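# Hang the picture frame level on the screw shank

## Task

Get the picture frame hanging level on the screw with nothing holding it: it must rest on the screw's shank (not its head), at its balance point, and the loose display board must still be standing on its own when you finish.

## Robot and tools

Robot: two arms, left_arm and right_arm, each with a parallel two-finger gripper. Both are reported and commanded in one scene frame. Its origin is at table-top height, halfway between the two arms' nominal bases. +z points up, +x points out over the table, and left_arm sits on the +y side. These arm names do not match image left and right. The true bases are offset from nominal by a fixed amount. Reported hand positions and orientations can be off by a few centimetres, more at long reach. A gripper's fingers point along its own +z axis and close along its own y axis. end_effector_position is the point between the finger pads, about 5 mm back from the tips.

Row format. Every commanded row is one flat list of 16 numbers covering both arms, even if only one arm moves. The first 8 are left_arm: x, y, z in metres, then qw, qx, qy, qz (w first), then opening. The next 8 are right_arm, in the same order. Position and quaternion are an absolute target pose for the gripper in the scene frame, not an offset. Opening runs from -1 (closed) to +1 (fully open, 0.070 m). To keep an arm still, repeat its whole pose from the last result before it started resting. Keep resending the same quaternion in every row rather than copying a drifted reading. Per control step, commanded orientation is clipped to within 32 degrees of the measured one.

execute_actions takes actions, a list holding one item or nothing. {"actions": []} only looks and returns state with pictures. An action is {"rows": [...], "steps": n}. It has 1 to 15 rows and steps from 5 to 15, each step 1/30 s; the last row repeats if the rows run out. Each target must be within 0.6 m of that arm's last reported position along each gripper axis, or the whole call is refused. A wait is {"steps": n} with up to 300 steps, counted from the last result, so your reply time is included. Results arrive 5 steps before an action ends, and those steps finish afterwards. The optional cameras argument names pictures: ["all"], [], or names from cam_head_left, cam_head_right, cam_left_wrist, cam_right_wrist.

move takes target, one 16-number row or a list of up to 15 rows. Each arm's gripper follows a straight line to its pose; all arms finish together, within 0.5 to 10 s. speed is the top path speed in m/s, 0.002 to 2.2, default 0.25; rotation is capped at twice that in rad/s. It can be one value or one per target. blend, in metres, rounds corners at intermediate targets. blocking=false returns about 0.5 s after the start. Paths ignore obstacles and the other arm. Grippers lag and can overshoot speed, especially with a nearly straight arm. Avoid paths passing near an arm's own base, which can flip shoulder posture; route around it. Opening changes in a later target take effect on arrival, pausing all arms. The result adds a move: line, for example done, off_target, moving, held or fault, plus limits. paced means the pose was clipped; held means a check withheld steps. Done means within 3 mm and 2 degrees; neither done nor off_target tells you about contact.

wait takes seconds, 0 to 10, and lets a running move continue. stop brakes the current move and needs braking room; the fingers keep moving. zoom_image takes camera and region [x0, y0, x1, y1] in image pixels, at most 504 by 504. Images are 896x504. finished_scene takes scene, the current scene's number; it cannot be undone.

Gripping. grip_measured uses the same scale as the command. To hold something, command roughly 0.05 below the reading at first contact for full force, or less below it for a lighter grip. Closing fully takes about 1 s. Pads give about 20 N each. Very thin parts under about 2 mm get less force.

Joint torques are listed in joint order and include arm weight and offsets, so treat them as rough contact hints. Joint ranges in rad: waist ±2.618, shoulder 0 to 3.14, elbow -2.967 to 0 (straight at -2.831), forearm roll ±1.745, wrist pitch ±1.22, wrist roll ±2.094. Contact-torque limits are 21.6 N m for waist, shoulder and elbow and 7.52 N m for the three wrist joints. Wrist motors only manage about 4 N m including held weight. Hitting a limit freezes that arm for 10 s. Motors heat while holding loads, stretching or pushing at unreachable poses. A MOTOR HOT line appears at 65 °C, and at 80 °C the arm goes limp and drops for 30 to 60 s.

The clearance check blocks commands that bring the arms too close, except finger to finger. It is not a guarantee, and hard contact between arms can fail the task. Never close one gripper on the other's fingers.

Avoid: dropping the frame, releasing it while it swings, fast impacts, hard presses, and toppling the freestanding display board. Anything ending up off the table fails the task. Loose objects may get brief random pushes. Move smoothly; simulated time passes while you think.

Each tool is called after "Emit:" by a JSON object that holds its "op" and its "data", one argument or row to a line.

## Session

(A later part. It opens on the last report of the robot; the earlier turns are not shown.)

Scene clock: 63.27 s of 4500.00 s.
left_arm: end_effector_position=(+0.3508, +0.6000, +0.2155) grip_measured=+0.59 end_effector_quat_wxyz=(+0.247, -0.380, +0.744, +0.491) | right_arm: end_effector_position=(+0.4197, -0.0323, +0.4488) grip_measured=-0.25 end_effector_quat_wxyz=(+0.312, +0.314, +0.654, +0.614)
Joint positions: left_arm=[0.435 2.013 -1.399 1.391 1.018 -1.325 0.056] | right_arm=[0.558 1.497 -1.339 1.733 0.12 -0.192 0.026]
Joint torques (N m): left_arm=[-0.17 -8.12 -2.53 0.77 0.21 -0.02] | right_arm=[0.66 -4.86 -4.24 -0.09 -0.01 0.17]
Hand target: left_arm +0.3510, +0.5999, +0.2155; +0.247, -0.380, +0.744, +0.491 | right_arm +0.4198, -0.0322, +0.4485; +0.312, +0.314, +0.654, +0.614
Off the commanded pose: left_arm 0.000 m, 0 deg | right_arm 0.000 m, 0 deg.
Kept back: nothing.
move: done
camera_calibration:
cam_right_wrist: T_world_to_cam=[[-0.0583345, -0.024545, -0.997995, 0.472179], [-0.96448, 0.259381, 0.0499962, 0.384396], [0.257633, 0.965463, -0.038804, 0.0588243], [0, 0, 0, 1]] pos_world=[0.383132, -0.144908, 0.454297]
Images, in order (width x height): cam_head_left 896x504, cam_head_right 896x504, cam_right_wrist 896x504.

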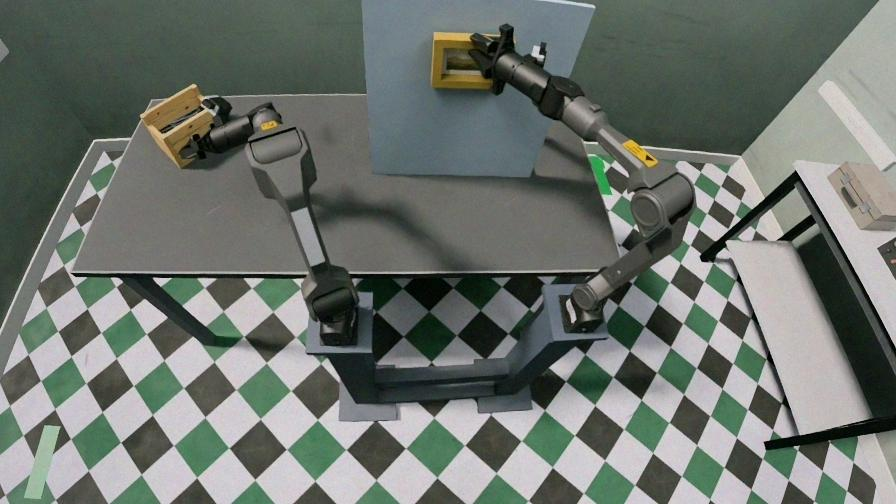

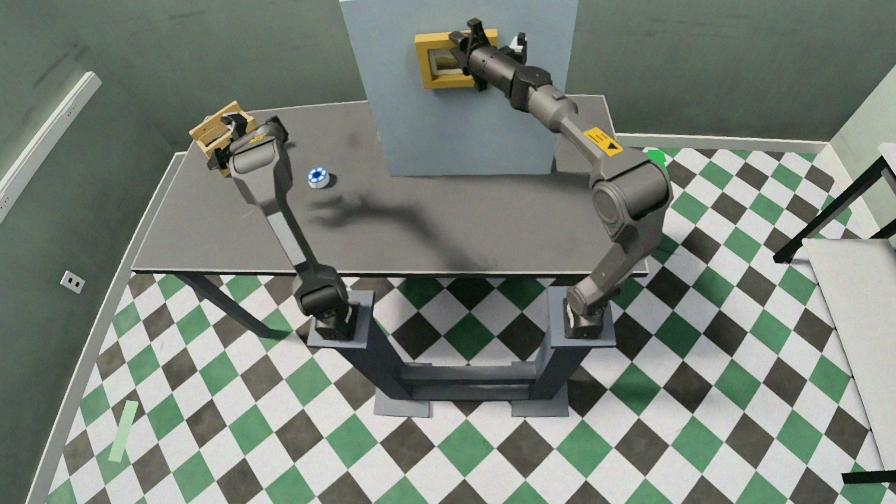

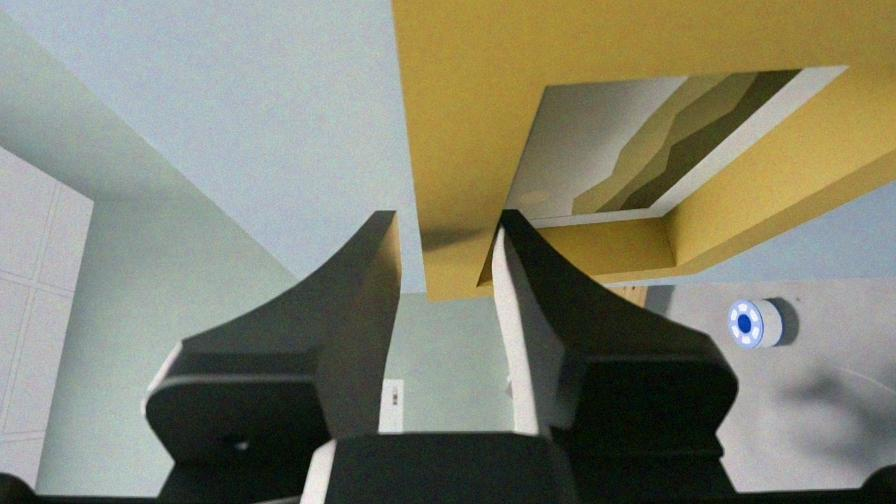

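Emit:
{"op": "move", "data": {
  "target": [0.3510,0.5999,0.2155,0.247,-0.380,0.744,0.491,0.59,0.4198,-0.0322,0.4485,0.312,0.314,0.654,0.614,0.3],
  "speed": 0.02,
  "cameras": ["cam_right_wrist"]
}}

Emit:
{"op": "wait", "data": {
  "seconds": 1,
  "cameras": ["cam_right_wrist","cam_head_right","cam_head_left"]
}}

Emit:
{"op": "zoom_image", "data": {
  "camera": "cam_head_left",
  "region": [400, 10, 550, 110]
}}

Emit:
{"op": "zoom_image", "data": {
  "camera": "cam_head_right",
  "region": [390, 10, 540, 110]
}}

Scene clock: 66.57 s of 4500.00 s.
left_arm: end_effector_position=(+0.3508, +0.6000, +0.2155) grip_measured=+0.59 end_effector_quat_wxyz=(+0.247, -0.380, +0.744, +0.491) | right_arm: end_effector_position=(+0.4197, -0.0323, +0.4488) grip_measured=+0.30 end_effector_quat_wxyz=(+0.312, +0.314, +0.654, +0.614)
Joint positions: left_arm=[0.435 2.013 -1.399 1.391 1.018 -1.325 0.056] | right_arm=[0.558 1.497 -1.339 1.733 0.12 -0.192 0.046]
Joint torques (N m): left_arm=[-0.13 -8.31 -2.36 0.73 0.22 -0.03] | right_arm=[0.2 -4.71 -3.89 -0.09 0 0.18]
Hand target: left_arm +0.3510, +0.5999, +0.2155; +0.247, -0.380, +0.744, +0.491 | right_arm +0.4198, -0.0322, +0.4485; +0.312, +0.314, +0.654, +0.614
Off the commanded pose: left_arm 0.000 m, 0 deg | right_arm 0.000 m, 0 deg.
Kept back: nothing.
move: done
camera_calibration:
cam_right_wrist: T_world_to_cam=[[-0.0583345, -0.024545, -0.997995, 0.472179], [-0.96448, 0.259381, 0.0499962, 0.384396], [0.257633, 0.965463, -0.038804, 0.0588243], [0, 0, 0, 1]] pos_world=[0.383132, -0.144908, 0.454297]
Images, in order (width x height): cam_right_wrist 896x504.

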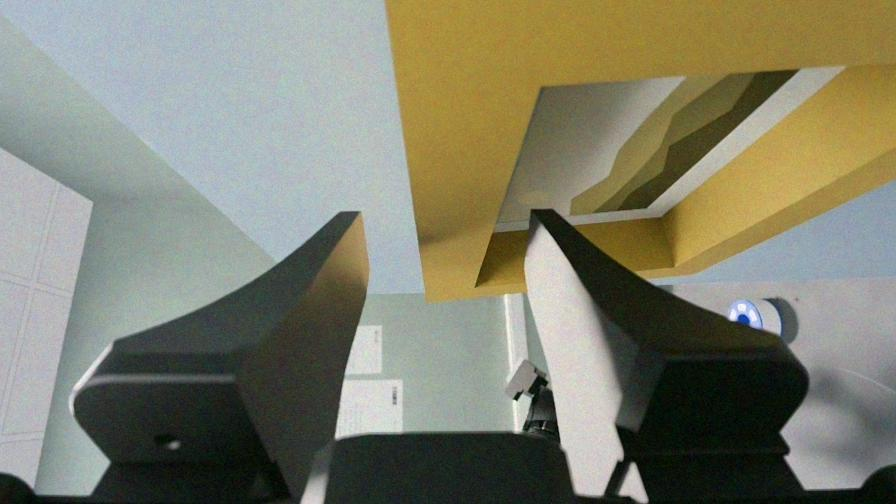

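Scene clock: 67.57 s of 4500.00 s.
left_arm: end_effector_position=(+0.3508, +0.6000, +0.2155) grip_measured=+0.59 end_effector_quat_wxyz=(+0.247, -0.380, +0.744, +0.491) | right_arm: end_effector_position=(+0.4197, -0.0323, +0.4488) grip_measured=+0.30 end_effector_quat_wxyz=(+0.312, +0.314, +0.654, +0.614)
Joint positions: left_arm=[0.435 2.013 -1.399 1.391 1.018 -1.325 0.056] | right_arm=[0.558 1.497 -1.339 1.733 0.12 -0.192 0.046]
Joint torques (N m): left_arm=[-0.03 -8.12 -2.44 0.74 0.23 -0.04] | right_arm=[0.06 -4.74 -3.87 -0.09 0.01 0.18]
Hand target: left_arm +0.3510, +0.5999, +0.2155; +0.247, -0.380, +0.744, +0.491 | right_arm +0.4198, -0.0322, +0.4485; +0.312, +0.314, +0.654, +0.614
Off the commanded pose: left_arm 0.000 m, 0 deg | right_arm 0.000 m, 0 deg.
Steps of this call (1-30: nothing new was sent). Readings (end_effector_position of left_arm | right_arm):
1: (+0.3508, +0.6000, +0.2155) | (+0.4197, -0.0323, +0.4488)
2: (+0.3508, +0.6000, +0.2155) | (+0.4197, -0.0323, +0.4488)
4: (+0.3508, +0.6000, +0.2155) | (+0.4197, -0.0323, +0.4488)
8: (+0.3508, +0.6000, +0.2155) | (+0.4197, -0.0323, +0.4488)
30: the state above
camera_calibration:
cam_right_wrist: T_world_to_cam=[[-0.0583345, -0.024545, -0.997995, 0.472179], [-0.96448, 0.259381, 0.0499962, 0.384396], [0.257633, 0.965463, -0.038804, 0.0588243], [0, 0, 0, 1]] pos_world=[0.383132, -0.144908, 0.454297]
Images, in order (width x height): cam_head_left 896x504, cam_head_right 896x504, cam_right_wrist 896x504.

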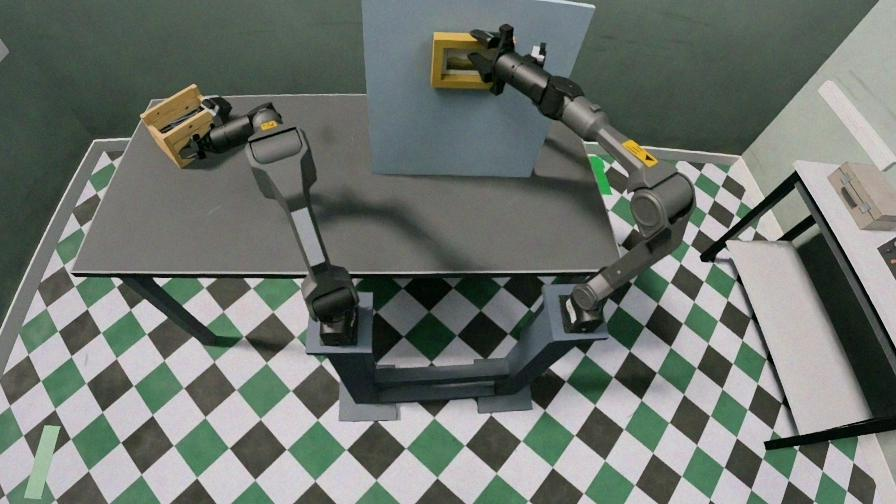

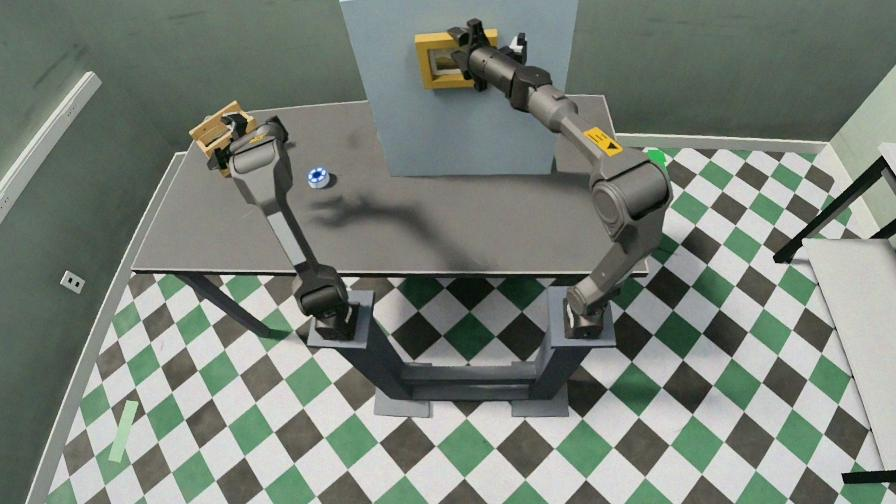

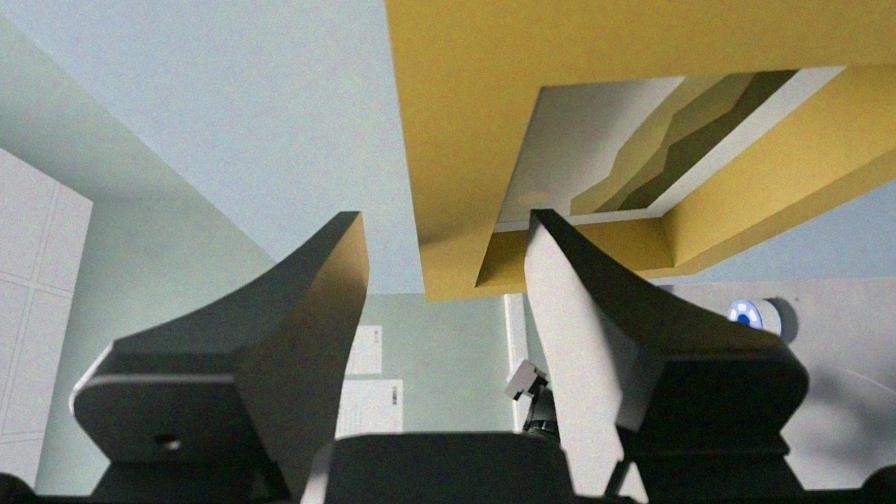

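Scaled by 3.360 from the camera's 896x504 image, which has a finer 1280x720 frame.

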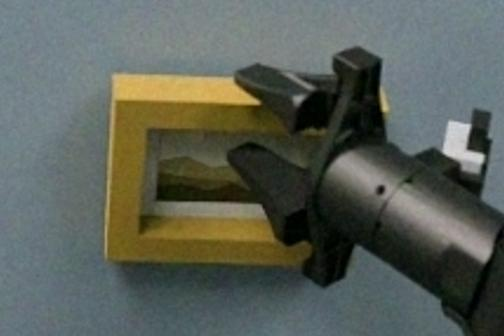

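Scaled by 3.360 from the camera's 896x504 image, which has a finer 1280x720 frame.

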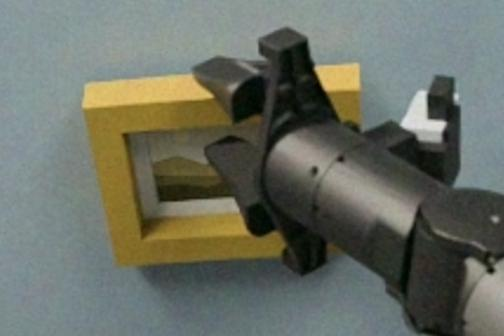

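Emit:
{"op": "move", "data": {
  "target": [
    [0.3510,0.5999,0.2155,0.247,-0.380,0.744,0.491,0.59,0.348,-0.087,0.4540,0.312,0.314,0.654,0.614,0.3],
    [0.3510,0.5999,0.2155,0.247,-0.380,0.744,0.491,0.59,0.32,-0.25,0.43,0.312,0.314,0.654,0.614,0.3]
  ],
  "speed": 0.15,
  "blend": [0.02,0],
  "cameras": ["cam_right_wrist","cam_head_right","cam_head_left"]
}}

Emit:
{"op": "zoom_image", "data": {
  "camera": "cam_head_left",
  "region": [360, 0, 610, 180]
}}

Emit:
{"op": "zoom_image", "data": {
  "camera": "cam_head_right",
  "region": [330, 0, 580, 180]
}}

Emit:
{"op": "zoom_image", "data": {
  "camera": "cam_head_left",
  "region": [420, 20, 530, 100]
}}

Emit:
{"op": "zoom_image", "data": {
  "camera": "cam_head_right",
  "region": [400, 20, 510, 100]
}}

Scene clock: 70.03 s of 4500.00 s.
left_arm: end_effector_position=(+0.3508, +0.6000, +0.2155) grip_measured=+0.59 end_effector_quat_wxyz=(+0.247, -0.380, +0.744, +0.491) | right_arm: end_effector_position=(+0.3201, -0.2502, +0.4294) grip_measured=+0.30 end_effector_quat_wxyz=(+0.311, +0.314, +0.654, +0.614)
Joint positions: left_arm=[0.435 2.013 -1.399 1.391 1.018 -1.325 0.056] | right_arm=[-0.524 1.089 -0.92 1.546 1.198 -0.088 0.046]
Joint torques (N m): left_arm=[-0.14 -8.14 -2.34 0.71 0.21 -0.02] | right_arm=[0.72 -2.2 -4.65 1.09 -0.09 -0.03]
Hand target: left_arm +0.3510, +0.5999, +0.2155; +0.247, -0.380, +0.744, +0.491 | right_arm +0.3200, -0.2500, +0.4300; +0.312, +0.314, +0.654, +0.614
Off the commanded pose: left_arm 0.000 m, 0 deg | right_arm 0.001 m, 0 deg.
Kept back: nothing.
move: done
camera_calibration:
cam_right_wrist: T_world_to_cam=[[-0.0607054, -0.0244413, -0.997856, 0.442415], [-0.964377, 0.259305, 0.0523174, 0.344847], [0.25747, 0.965486, -0.0393118, 0.29436], [0, 0, 0, 1]] pos_world=[0.283631, -0.362808, 0.434997]
Images, in order (width x height): cam_head_left 896x504, cam_head_right 896x504, cam_right_wrist 896x504.

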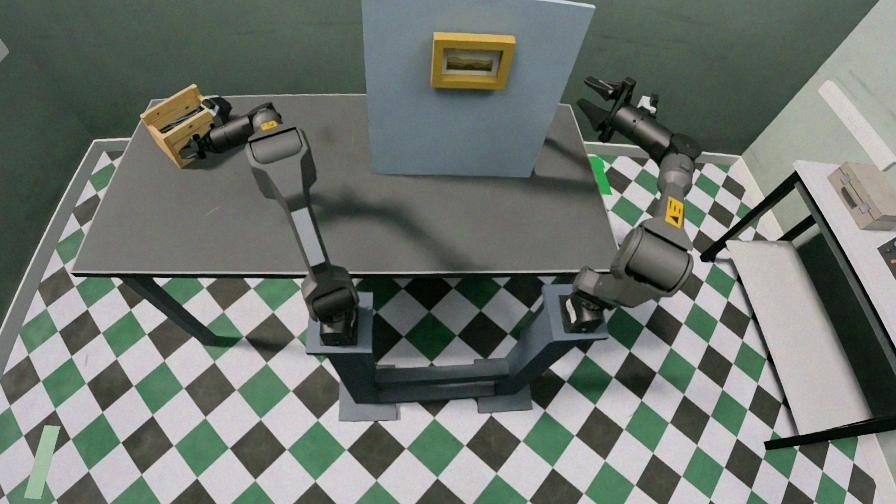

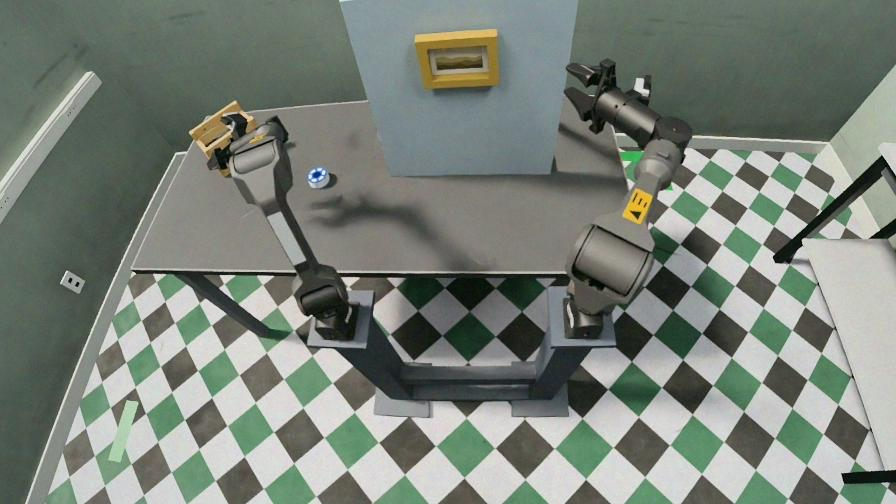

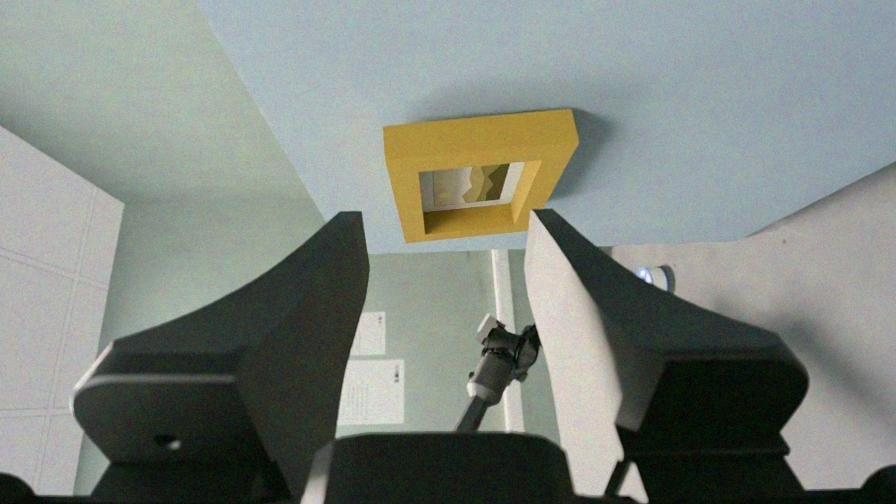

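Scaled by 2.016 from the camera's 896x504 image, which has a finer 1280x720 frame.

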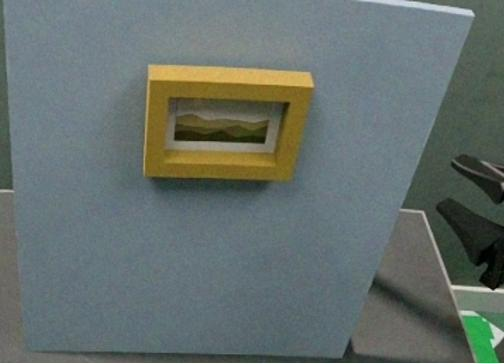

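Scaled by 2.016 from the camera's 896x504 image, which has a finer 1280x720 frame.

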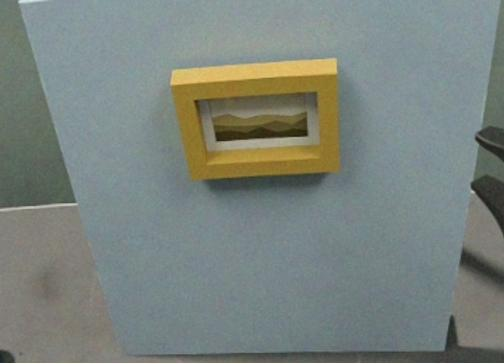

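Scaled by 4.582 from the camera's 896x504 image, which has a finer 1280x720 frame.

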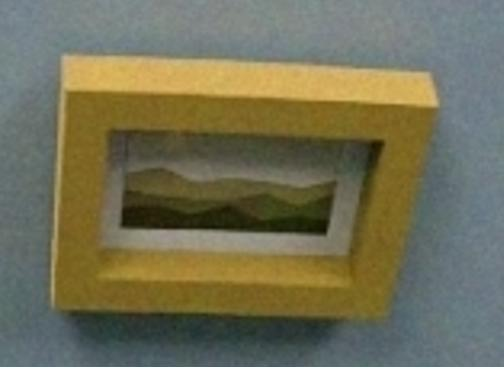

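Scaled by 4.582 from the camera's 896x504 image, which has a finer 1280x720 frame.

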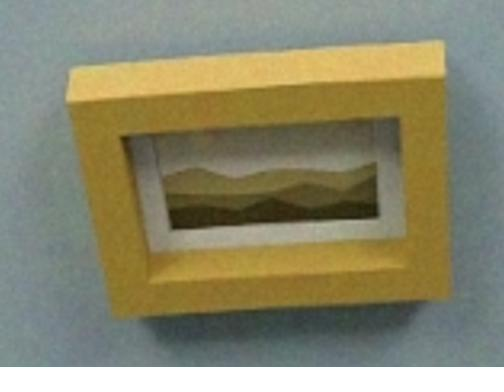

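Emit:
{"op": "move", "data": {
  "target": [
    [0.3510,0.5999,0.2155,0.247,-0.380,0.744,0.491,0.59,0.31,-0.20,0.40,0.717,0.156,0.62,0.28,0.3],
    [0.3510,0.5999,0.2155,0.247,-0.380,0.744,0.491,0.59,0.30,-0.07,0.41,0.897,0,0.4415,0,0.3]
  ],
  "speed": 0.25,
  "blend": [0.03,0],
  "cameras": ["cam_right_wrist","cam_head_right"]
}}

Scene clock: 78.13 s of 4500.00 s.
left_arm: end_effector_position=(+0.3508, +0.6000, +0.2155) grip_measured=+0.59 end_effector_quat_wxyz=(+0.247, -0.380, +0.744, +0.491) | right_arm: end_effector_position=(+0.3002, -0.0699, +0.4104) grip_measured=+0.30 end_effector_quat_wxyz=(+0.823, -0.130, +0.549, +0.063)
Joint positions: left_arm=[0.435 2.013 -1.399 1.391 1.018 -1.325 0.056] | right_arm=[1.105 1.351 -0.653 0.762 -1.225 -0.808 0.045]
Joint torques (N m): left_arm=[0.12 -8.25 -2.21 0.71 0.23 -0.03] | right_arm=[0.01 -3.71 -3.89 -0.58 -0.69 0.27]
Hand target: left_arm +0.3510, +0.5999, +0.2155; +0.247, -0.380, +0.744, +0.491 | right_arm +0.3002, -0.0701, +0.4103; +0.823, -0.130, +0.549, +0.064
Off the commanded pose: left_arm 0.000 m, 0 deg | right_arm 0.000 m, 22 deg.
joint sent to its limit (right arm) — joint 5 (wrist pitch), lower limit.
Kept back: nothing.
move: off_target (right_arm)
camera_calibration:
cam_right_wrist: T_world_to_cam=[[0.253092, -0.961729, 0.104986, -0.185653], [-0.243055, -0.168248, -0.95531, 0.446905], [0.936413, 0.216264, -0.276335, -0.0342206], [0, 0, 0, 1]] pos_world=[0.187654, -0.0959559, 0.436967]
Images, in order (width x height): cam_head_right 896x504, cam_right_wrist 896x504.

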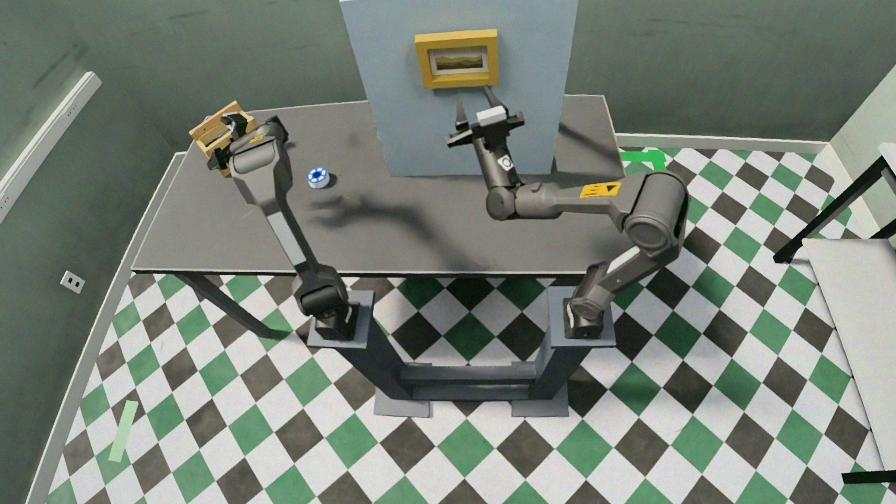

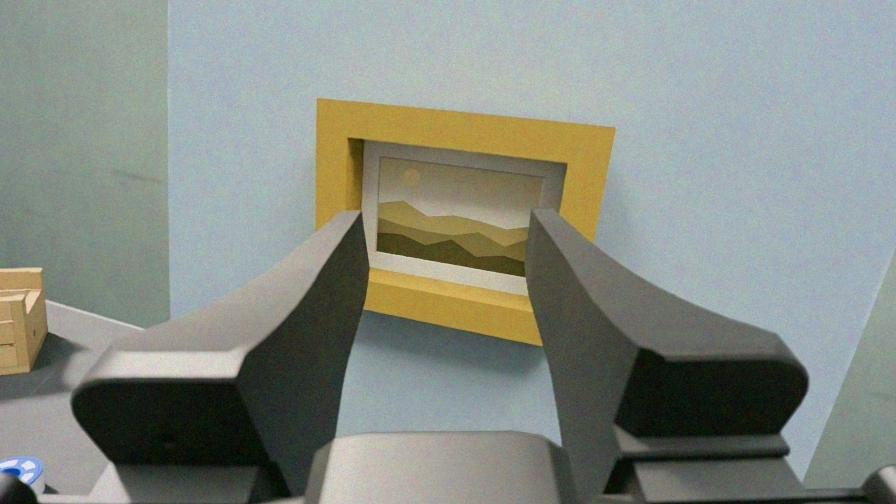

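Emit:
{"op": "zoom_image", "data": {
  "camera": "cam_right_wrist",
  "region": [740, 220, 896, 504]
}}

Emit:
{"op": "zoom_image", "data": {
  "camera": "cam_right_wrist",
  "region": [300, 80, 640, 260]
}}

Emit:
{"op": "zoom_image", "data": {
  "camera": "cam_right_wrist",
  "region": [130, 0, 210, 330]
}}

Emit:
{"op": "zoom_image", "data": {
  "camera": "cam_right_wrist",
  "region": [340, 240, 580, 380]
}}

Scaled by 1.775 from the camera's 896x504 image, which has a finer 1280x720 frame.

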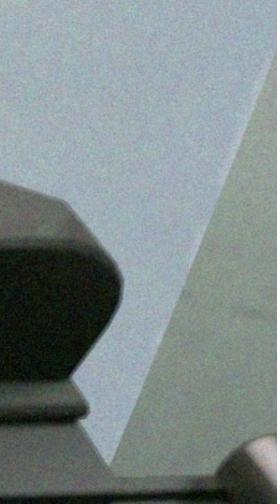

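Scaled by 1.482 from the camera's 896x504 image, which has a finer 1280x720 frame.

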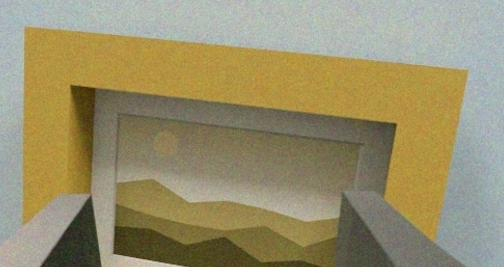

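Scaled by 1.527 from the camera's 896x504 image, which has a finer 1280x720 frame.

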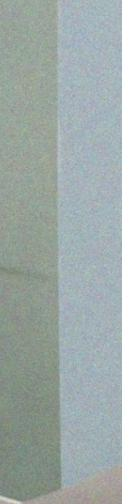

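Scaled by 2.100 from the camera's 896x504 image, which has a finer 1280x720 frame.

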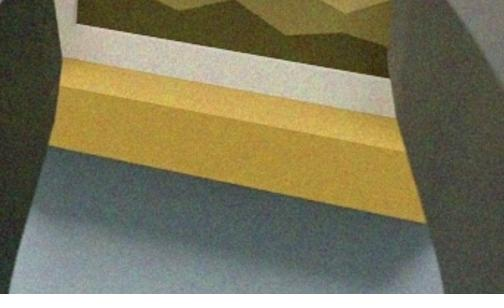

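Emit:
{"op": "move", "data": {
  "target": [
    [0.3510,0.5999,0.2155,0.247,-0.380,0.744,0.491,0.59,0.31,-0.22,0.42,0.717,0.156,0.62,0.28,0.3],
    [0.3510,0.5999,0.2155,0.247,-0.380,0.744,0.491,0.59,0.36,-0.33,0.45,0.296,0.307,0.656,0.623,0.3],
    [0.3510,0.5999,0.2155,0.247,-0.380,0.744,0.491,0.59,0.472,-0.325,0.440,0.296,0.307,0.656,0.623,0.3]
  ],
  "speed": 0.25,
  "blend": [0.03,0.03,0],
  "cameras": ["cam_right_wrist"]
}}

Emit:
{"op": "zoom_image", "data": {
  "camera": "cam_right_wrist",
  "region": [390, 330, 490, 400]
}}

Emit:
{"op": "zoom_image", "data": {
  "camera": "cam_right_wrist",
  "region": [350, 300, 600, 440]
}}

Scene clock: 85.27 s of 4500.00 s.
left_arm: end_effector_position=(+0.3508, +0.6000, +0.2155) grip_measured=+0.59 end_effector_quat_wxyz=(+0.247, -0.380, +0.744, +0.491) | right_arm: end_effector_position=(+0.4722, -0.3251, +0.4401) grip_measured=+0.30 end_effector_quat_wxyz=(+0.296, +0.307, +0.656, +0.623)
Joint positions: left_arm=[0.435 2.013 -1.399 1.391 1.018 -1.325 0.056] | right_arm=[-0.486 1.719 -1.567 1.544 1.197 -0.056 0.046]
Joint torques (N m): left_arm=[0.14 -8.33 -2.11 0.73 0.22 -0.04] | right_arm=[-0.41 -7.76 -3.45 1.01 0.15 -0.22]
Hand target: left_arm +0.3510, +0.5999, +0.2155; +0.247, -0.380, +0.744, +0.491 | right_arm +0.4720, -0.3250, +0.4400; +0.296, +0.307, +0.656, +0.623
Off the commanded pose: left_arm 0.000 m, 0 deg | right_arm 0.000 m, 0 deg.
Kept back: nothing.
move: done
camera_calibration:
cam_right_wrist: T_world_to_cam=[[-0.0663254, -0.0114438, -0.997732, 0.46738], [-0.972571, 0.22417, 0.0620815, 0.498484], [0.222952, 0.974483, -0.0259981, 0.341318], [0, 0, 0, 1]] pos_world=[0.439712, -0.439005, 0.444248]
Images, in order (width x height): cam_right_wrist 896x504.

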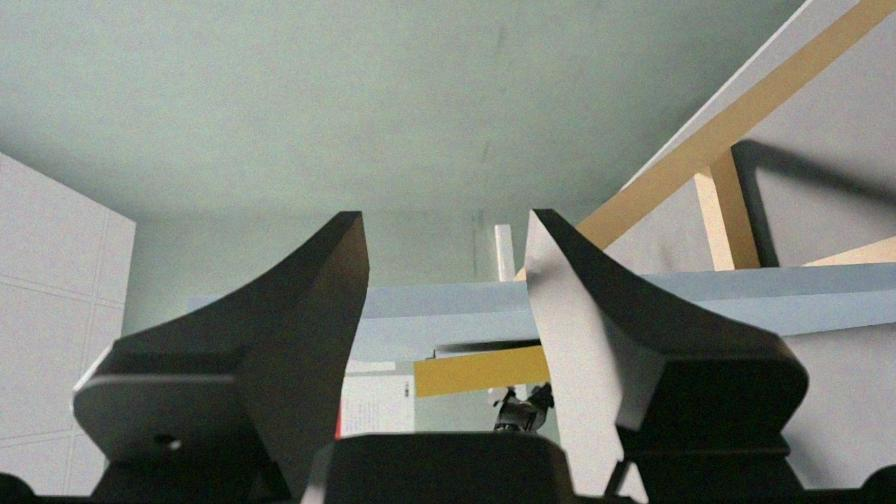

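Scaled by 5.040 from the camera's 896x504 image, which has a finer 1280x720 frame.

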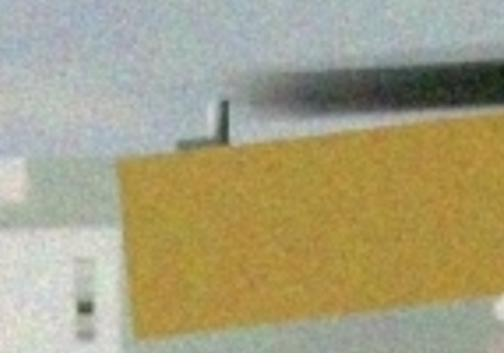

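Scaled by 2.016 from the camera's 896x504 image, which has a finer 1280x720 frame.

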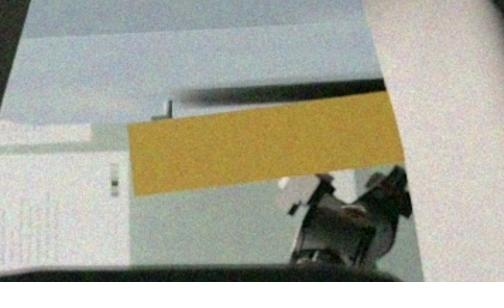

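Emit:
{"op": "execute_actions", "data": {
  "actions": []
}}

Emit:
{"op": "zoom_image", "data": {
  "camera": "cam_head_left",
  "region": [420, 25, 480, 65]
}}

Emit:
{"op": "zoom_image", "data": {
  "camera": "cam_head_left",
  "region": [470, 25, 530, 65]
}}

Emit:
{"op": "zoom_image", "data": {
  "camera": "cam_head_left",
  "region": [420, 60, 480, 100]
}}

Emit:
{"op": "zoom_image", "data": {
  "camera": "cam_head_left",
  "region": [470, 60, 530, 100]
}}

Emit:
{"op": "zoom_image", "data": {
  "camera": "cam_head_right",
  "region": [400, 20, 460, 60]
}}

Emit:
{"op": "zoom_image", "data": {
  "camera": "cam_head_right",
  "region": [450, 20, 510, 60]
}}

Emit:
{"op": "zoom_image", "data": {
  "camera": "cam_head_right",
  "region": [400, 60, 460, 100]
}}

Emit:
{"op": "zoom_image", "data": {
  "camera": "cam_head_right",
  "region": [450, 60, 510, 100]
}}

Scene clock: 86.80 s of 4500.00 s.
left_arm: end_effector_position=(+0.3508, +0.6000, +0.2155) grip_measured=+0.59 end_effector_quat_wxyz=(+0.247, -0.380, +0.744, +0.491) | right_arm: end_effector_position=(+0.4722, -0.3251, +0.4398) grip_measured=+0.30 end_effector_quat_wxyz=(+0.296, +0.307, +0.656, +0.623)
Joint positions: left_arm=[0.435 2.013 -1.399 1.391 1.018 -1.325 0.056] | right_arm=[-0.486 1.719 -1.566 1.544 1.197 -0.057 0.046]
Joint torques (N m): left_arm=[0.4 -8.23 -2.01 0.7 0.28 -0.03] | right_arm=[-0.48 -7.77 -3.46 1.08 0.13 -0.21]
Motor temperatures (°C): left_arm=[31 33 33 33 36 30] | right_arm=[29 31 34 35 39 32]
Hand target: left_arm +0.3510, +0.5999, +0.2155; +0.247, -0.380, +0.744, +0.491 | right_arm +0.4720, -0.3250, +0.4400; +0.296, +0.307, +0.656, +0.623
Off the commanded pose: left_arm 0.000 m, 0 deg | right_arm 0.000 m, 0 deg.
Steps of this call (1-46: nothing new was sent). Readings (end_effector_position of left_arm | right_arm):
1: (+0.3508, +0.6000, +0.2155) | (+0.4722, -0.3251, +0.4401)
2: (+0.3508, +0.6000, +0.2155) | (+0.4722, -0.3251, +0.4401)
4: (+0.3508, +0.6000, +0.2155) | (+0.4722, -0.3251, +0.4401)
8: (+0.3508, +0.6000, +0.2155) | (+0.4722, -0.3251, +0.4398)
46: the state above
camera_calibration:
cam_left_wrist: T_world_to_cam=[[0.800807, -0.211152, -0.560466, -0.0299846], [-0.482053, -0.782585, -0.393935, 0.724154], [-0.355432, 0.585641, -0.728487, 0.0520217], [0, 0, 0, 1]] pos_world=[0.391583, 0.529915, 0.306362]
cam_right_wrist: T_world_to_cam=[[-0.0664972, -0.0117068, -0.997718, 0.467034], [-0.972559, 0.22419, 0.0621898, 0.498458], [0.222951, 0.974475, -0.0262936, 0.341438], [0, 0, 0, 1]] pos_world=[0.439712, -0.439005, 0.443947]

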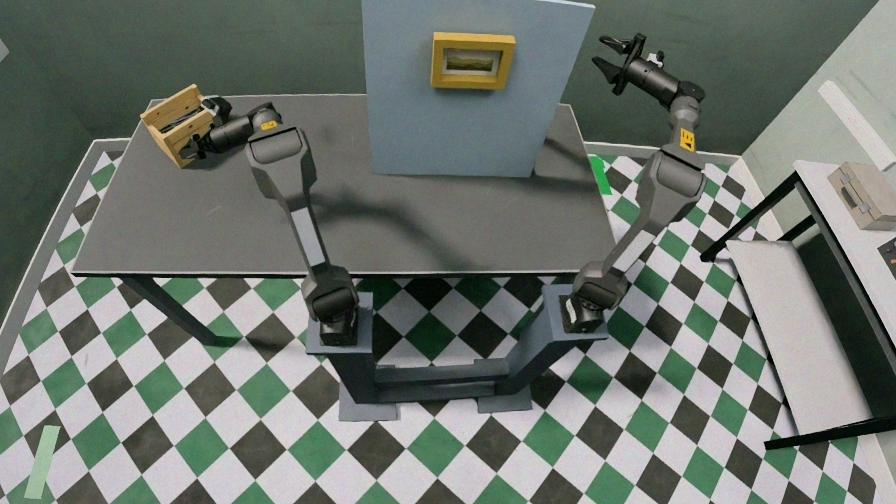

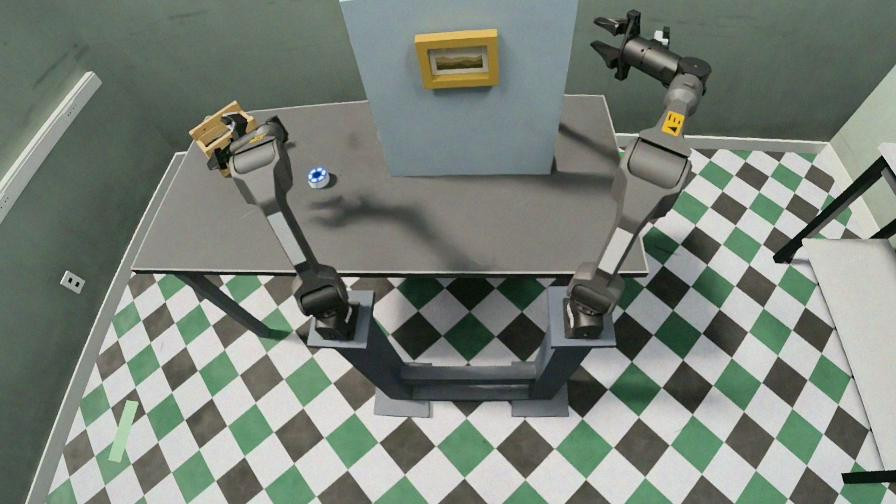

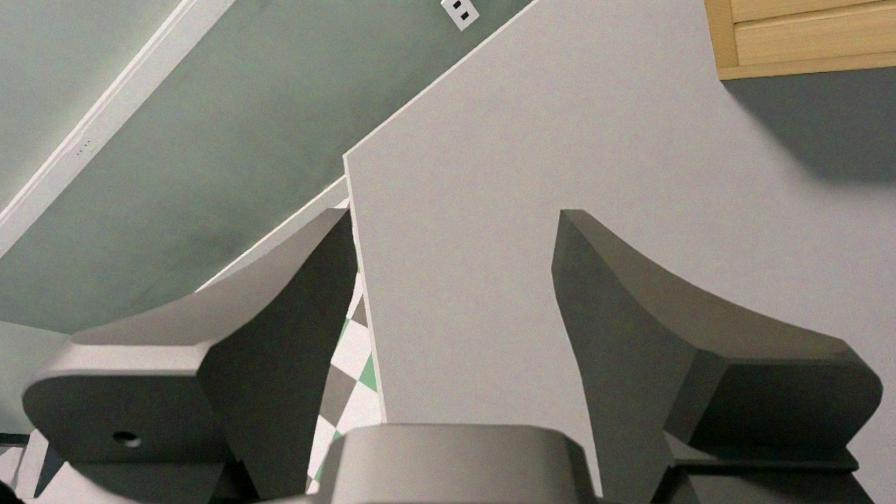

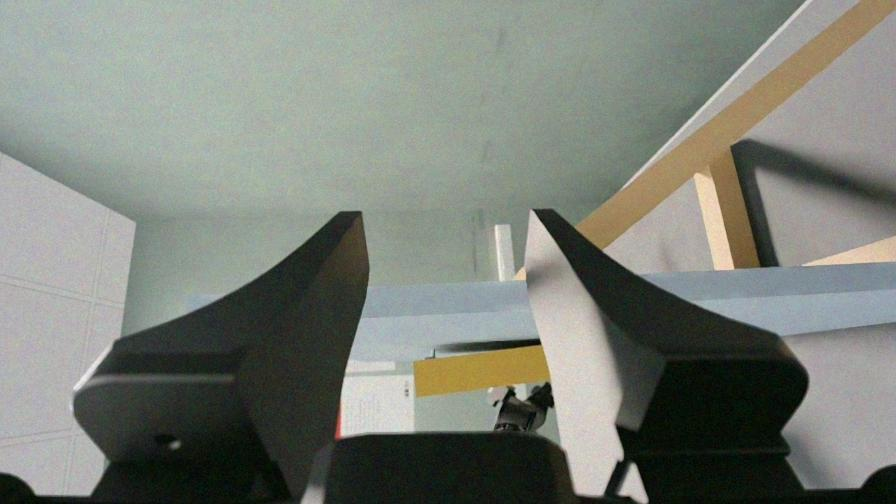

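Scaled by 8.400 from the camera's 896x504 image, which has a finer 1280x720 frame.

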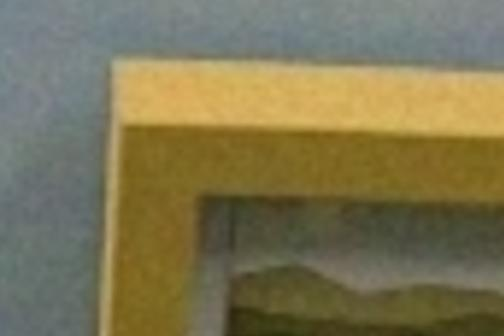

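Scaled by 8.400 from the camera's 896x504 image, which has a finer 1280x720 frame.

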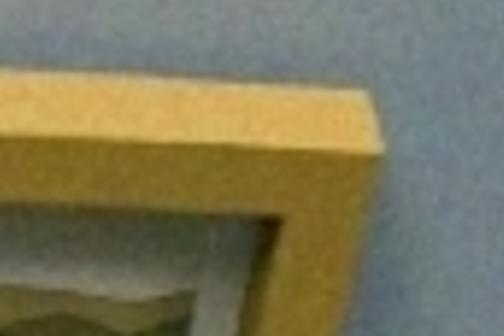

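Scaled by 8.400 from the camera's 896x504 image, which has a finer 1280x720 frame.

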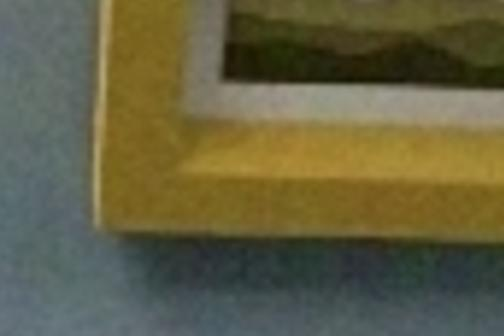

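Scaled by 8.400 from the camera's 896x504 image, which has a finer 1280x720 frame.

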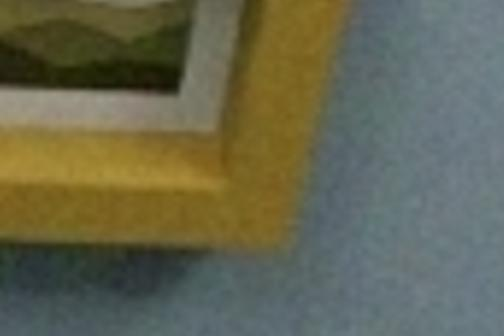

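Scaled by 8.400 from the camera's 896x504 image, which has a finer 1280x720 frame.

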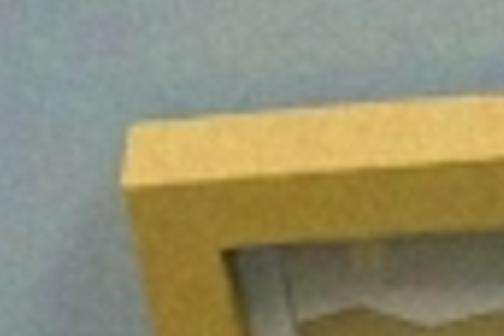

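Scaled by 8.400 from the camera's 896x504 image, which has a finer 1280x720 frame.

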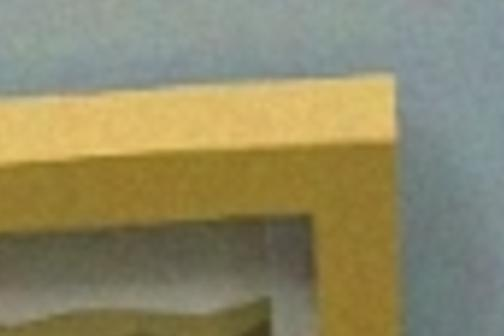

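Scaled by 8.400 from the camera's 896x504 image, which has a finer 1280x720 frame.

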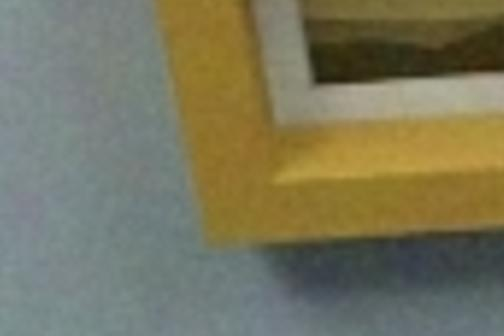

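Scaled by 8.400 from the camera's 896x504 image, which has a finer 1280x720 frame.

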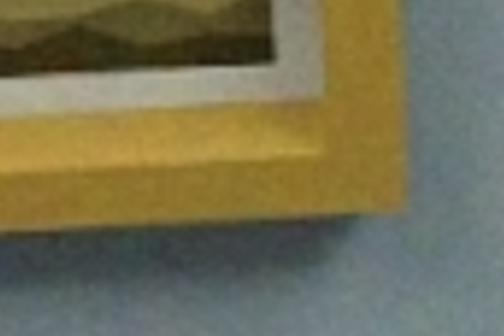

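Emit:
{"op": "zoom_image", "data": {
  "camera": "cam_head_left",
  "region": [340, 0, 400, 40]
}}

Emit:
{"op": "zoom_image", "data": {
  "camera": "cam_head_left",
  "region": [340, 150, 400, 190]
}}

Emit:
{"op": "zoom_image", "data": {
  "camera": "cam_head_left",
  "region": [550, 0, 610, 40]
}}

Emit:
{"op": "zoom_image", "data": {
  "camera": "cam_head_left",
  "region": [500, 150, 560, 190]
}}

Emit:
{"op": "zoom_image", "data": {
  "camera": "cam_head_right",
  "region": [330, 0, 390, 40]
}}

Emit:
{"op": "zoom_image", "data": {
  "camera": "cam_head_right",
  "region": [370, 150, 430, 190]
}}

Emit:
{"op": "zoom_image", "data": {
  "camera": "cam_head_right",
  "region": [550, 0, 610, 40]
}}

Emit:
{"op": "zoom_image", "data": {
  "camera": "cam_head_right",
  "region": [520, 150, 580, 190]
}}

Scaled by 8.400 from the camera's 896x504 image, which has a finer 1280x720 frame.

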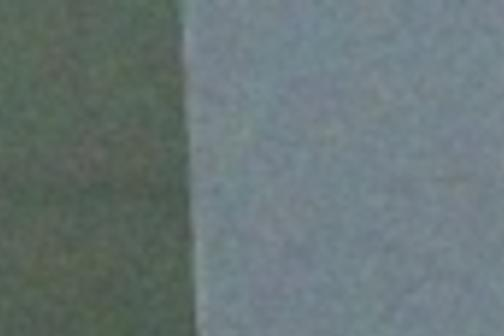

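Scaled by 8.400 from the camera's 896x504 image, which has a finer 1280x720 frame.

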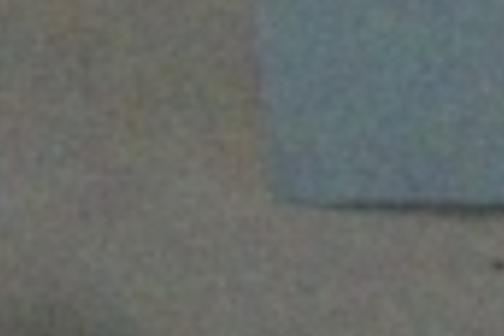

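Scaled by 8.400 from the camera's 896x504 image, which has a finer 1280x720 frame.

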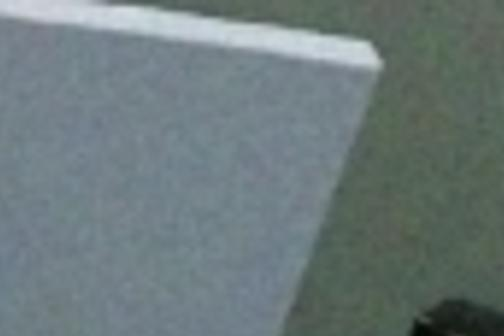

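Scaled by 8.400 from the camera's 896x504 image, which has a finer 1280x720 frame.

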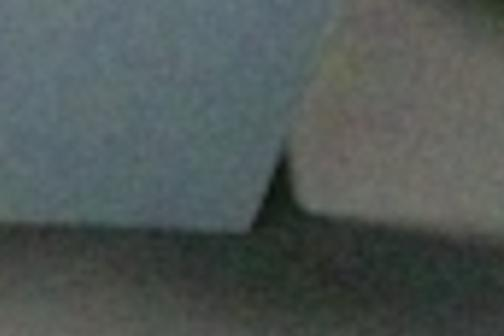

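Scaled by 8.400 from the camera's 896x504 image, which has a finer 1280x720 frame.

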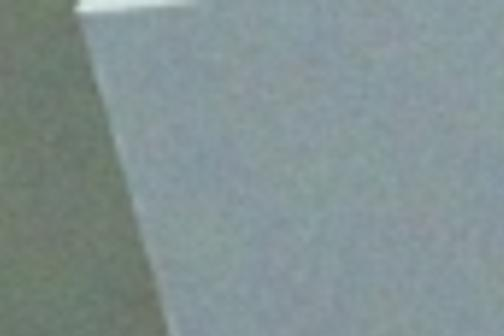

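Scaled by 8.400 from the camera's 896x504 image, which has a finer 1280x720 frame.

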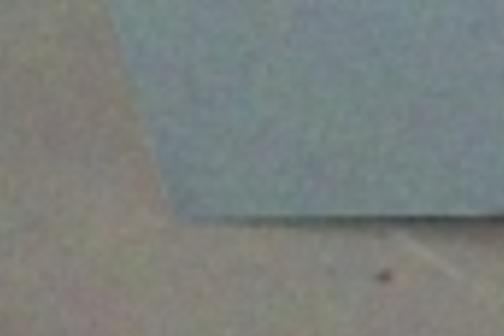

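Scaled by 8.400 from the camera's 896x504 image, which has a finer 1280x720 frame.

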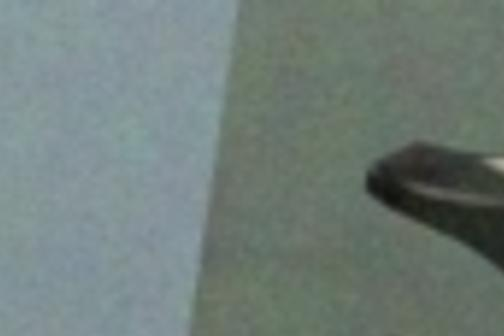

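Scaled by 8.400 from the camera's 896x504 image, which has a finer 1280x720 frame.

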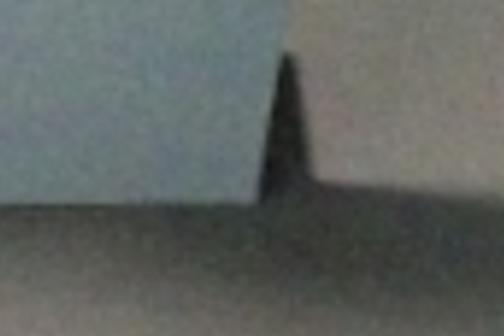

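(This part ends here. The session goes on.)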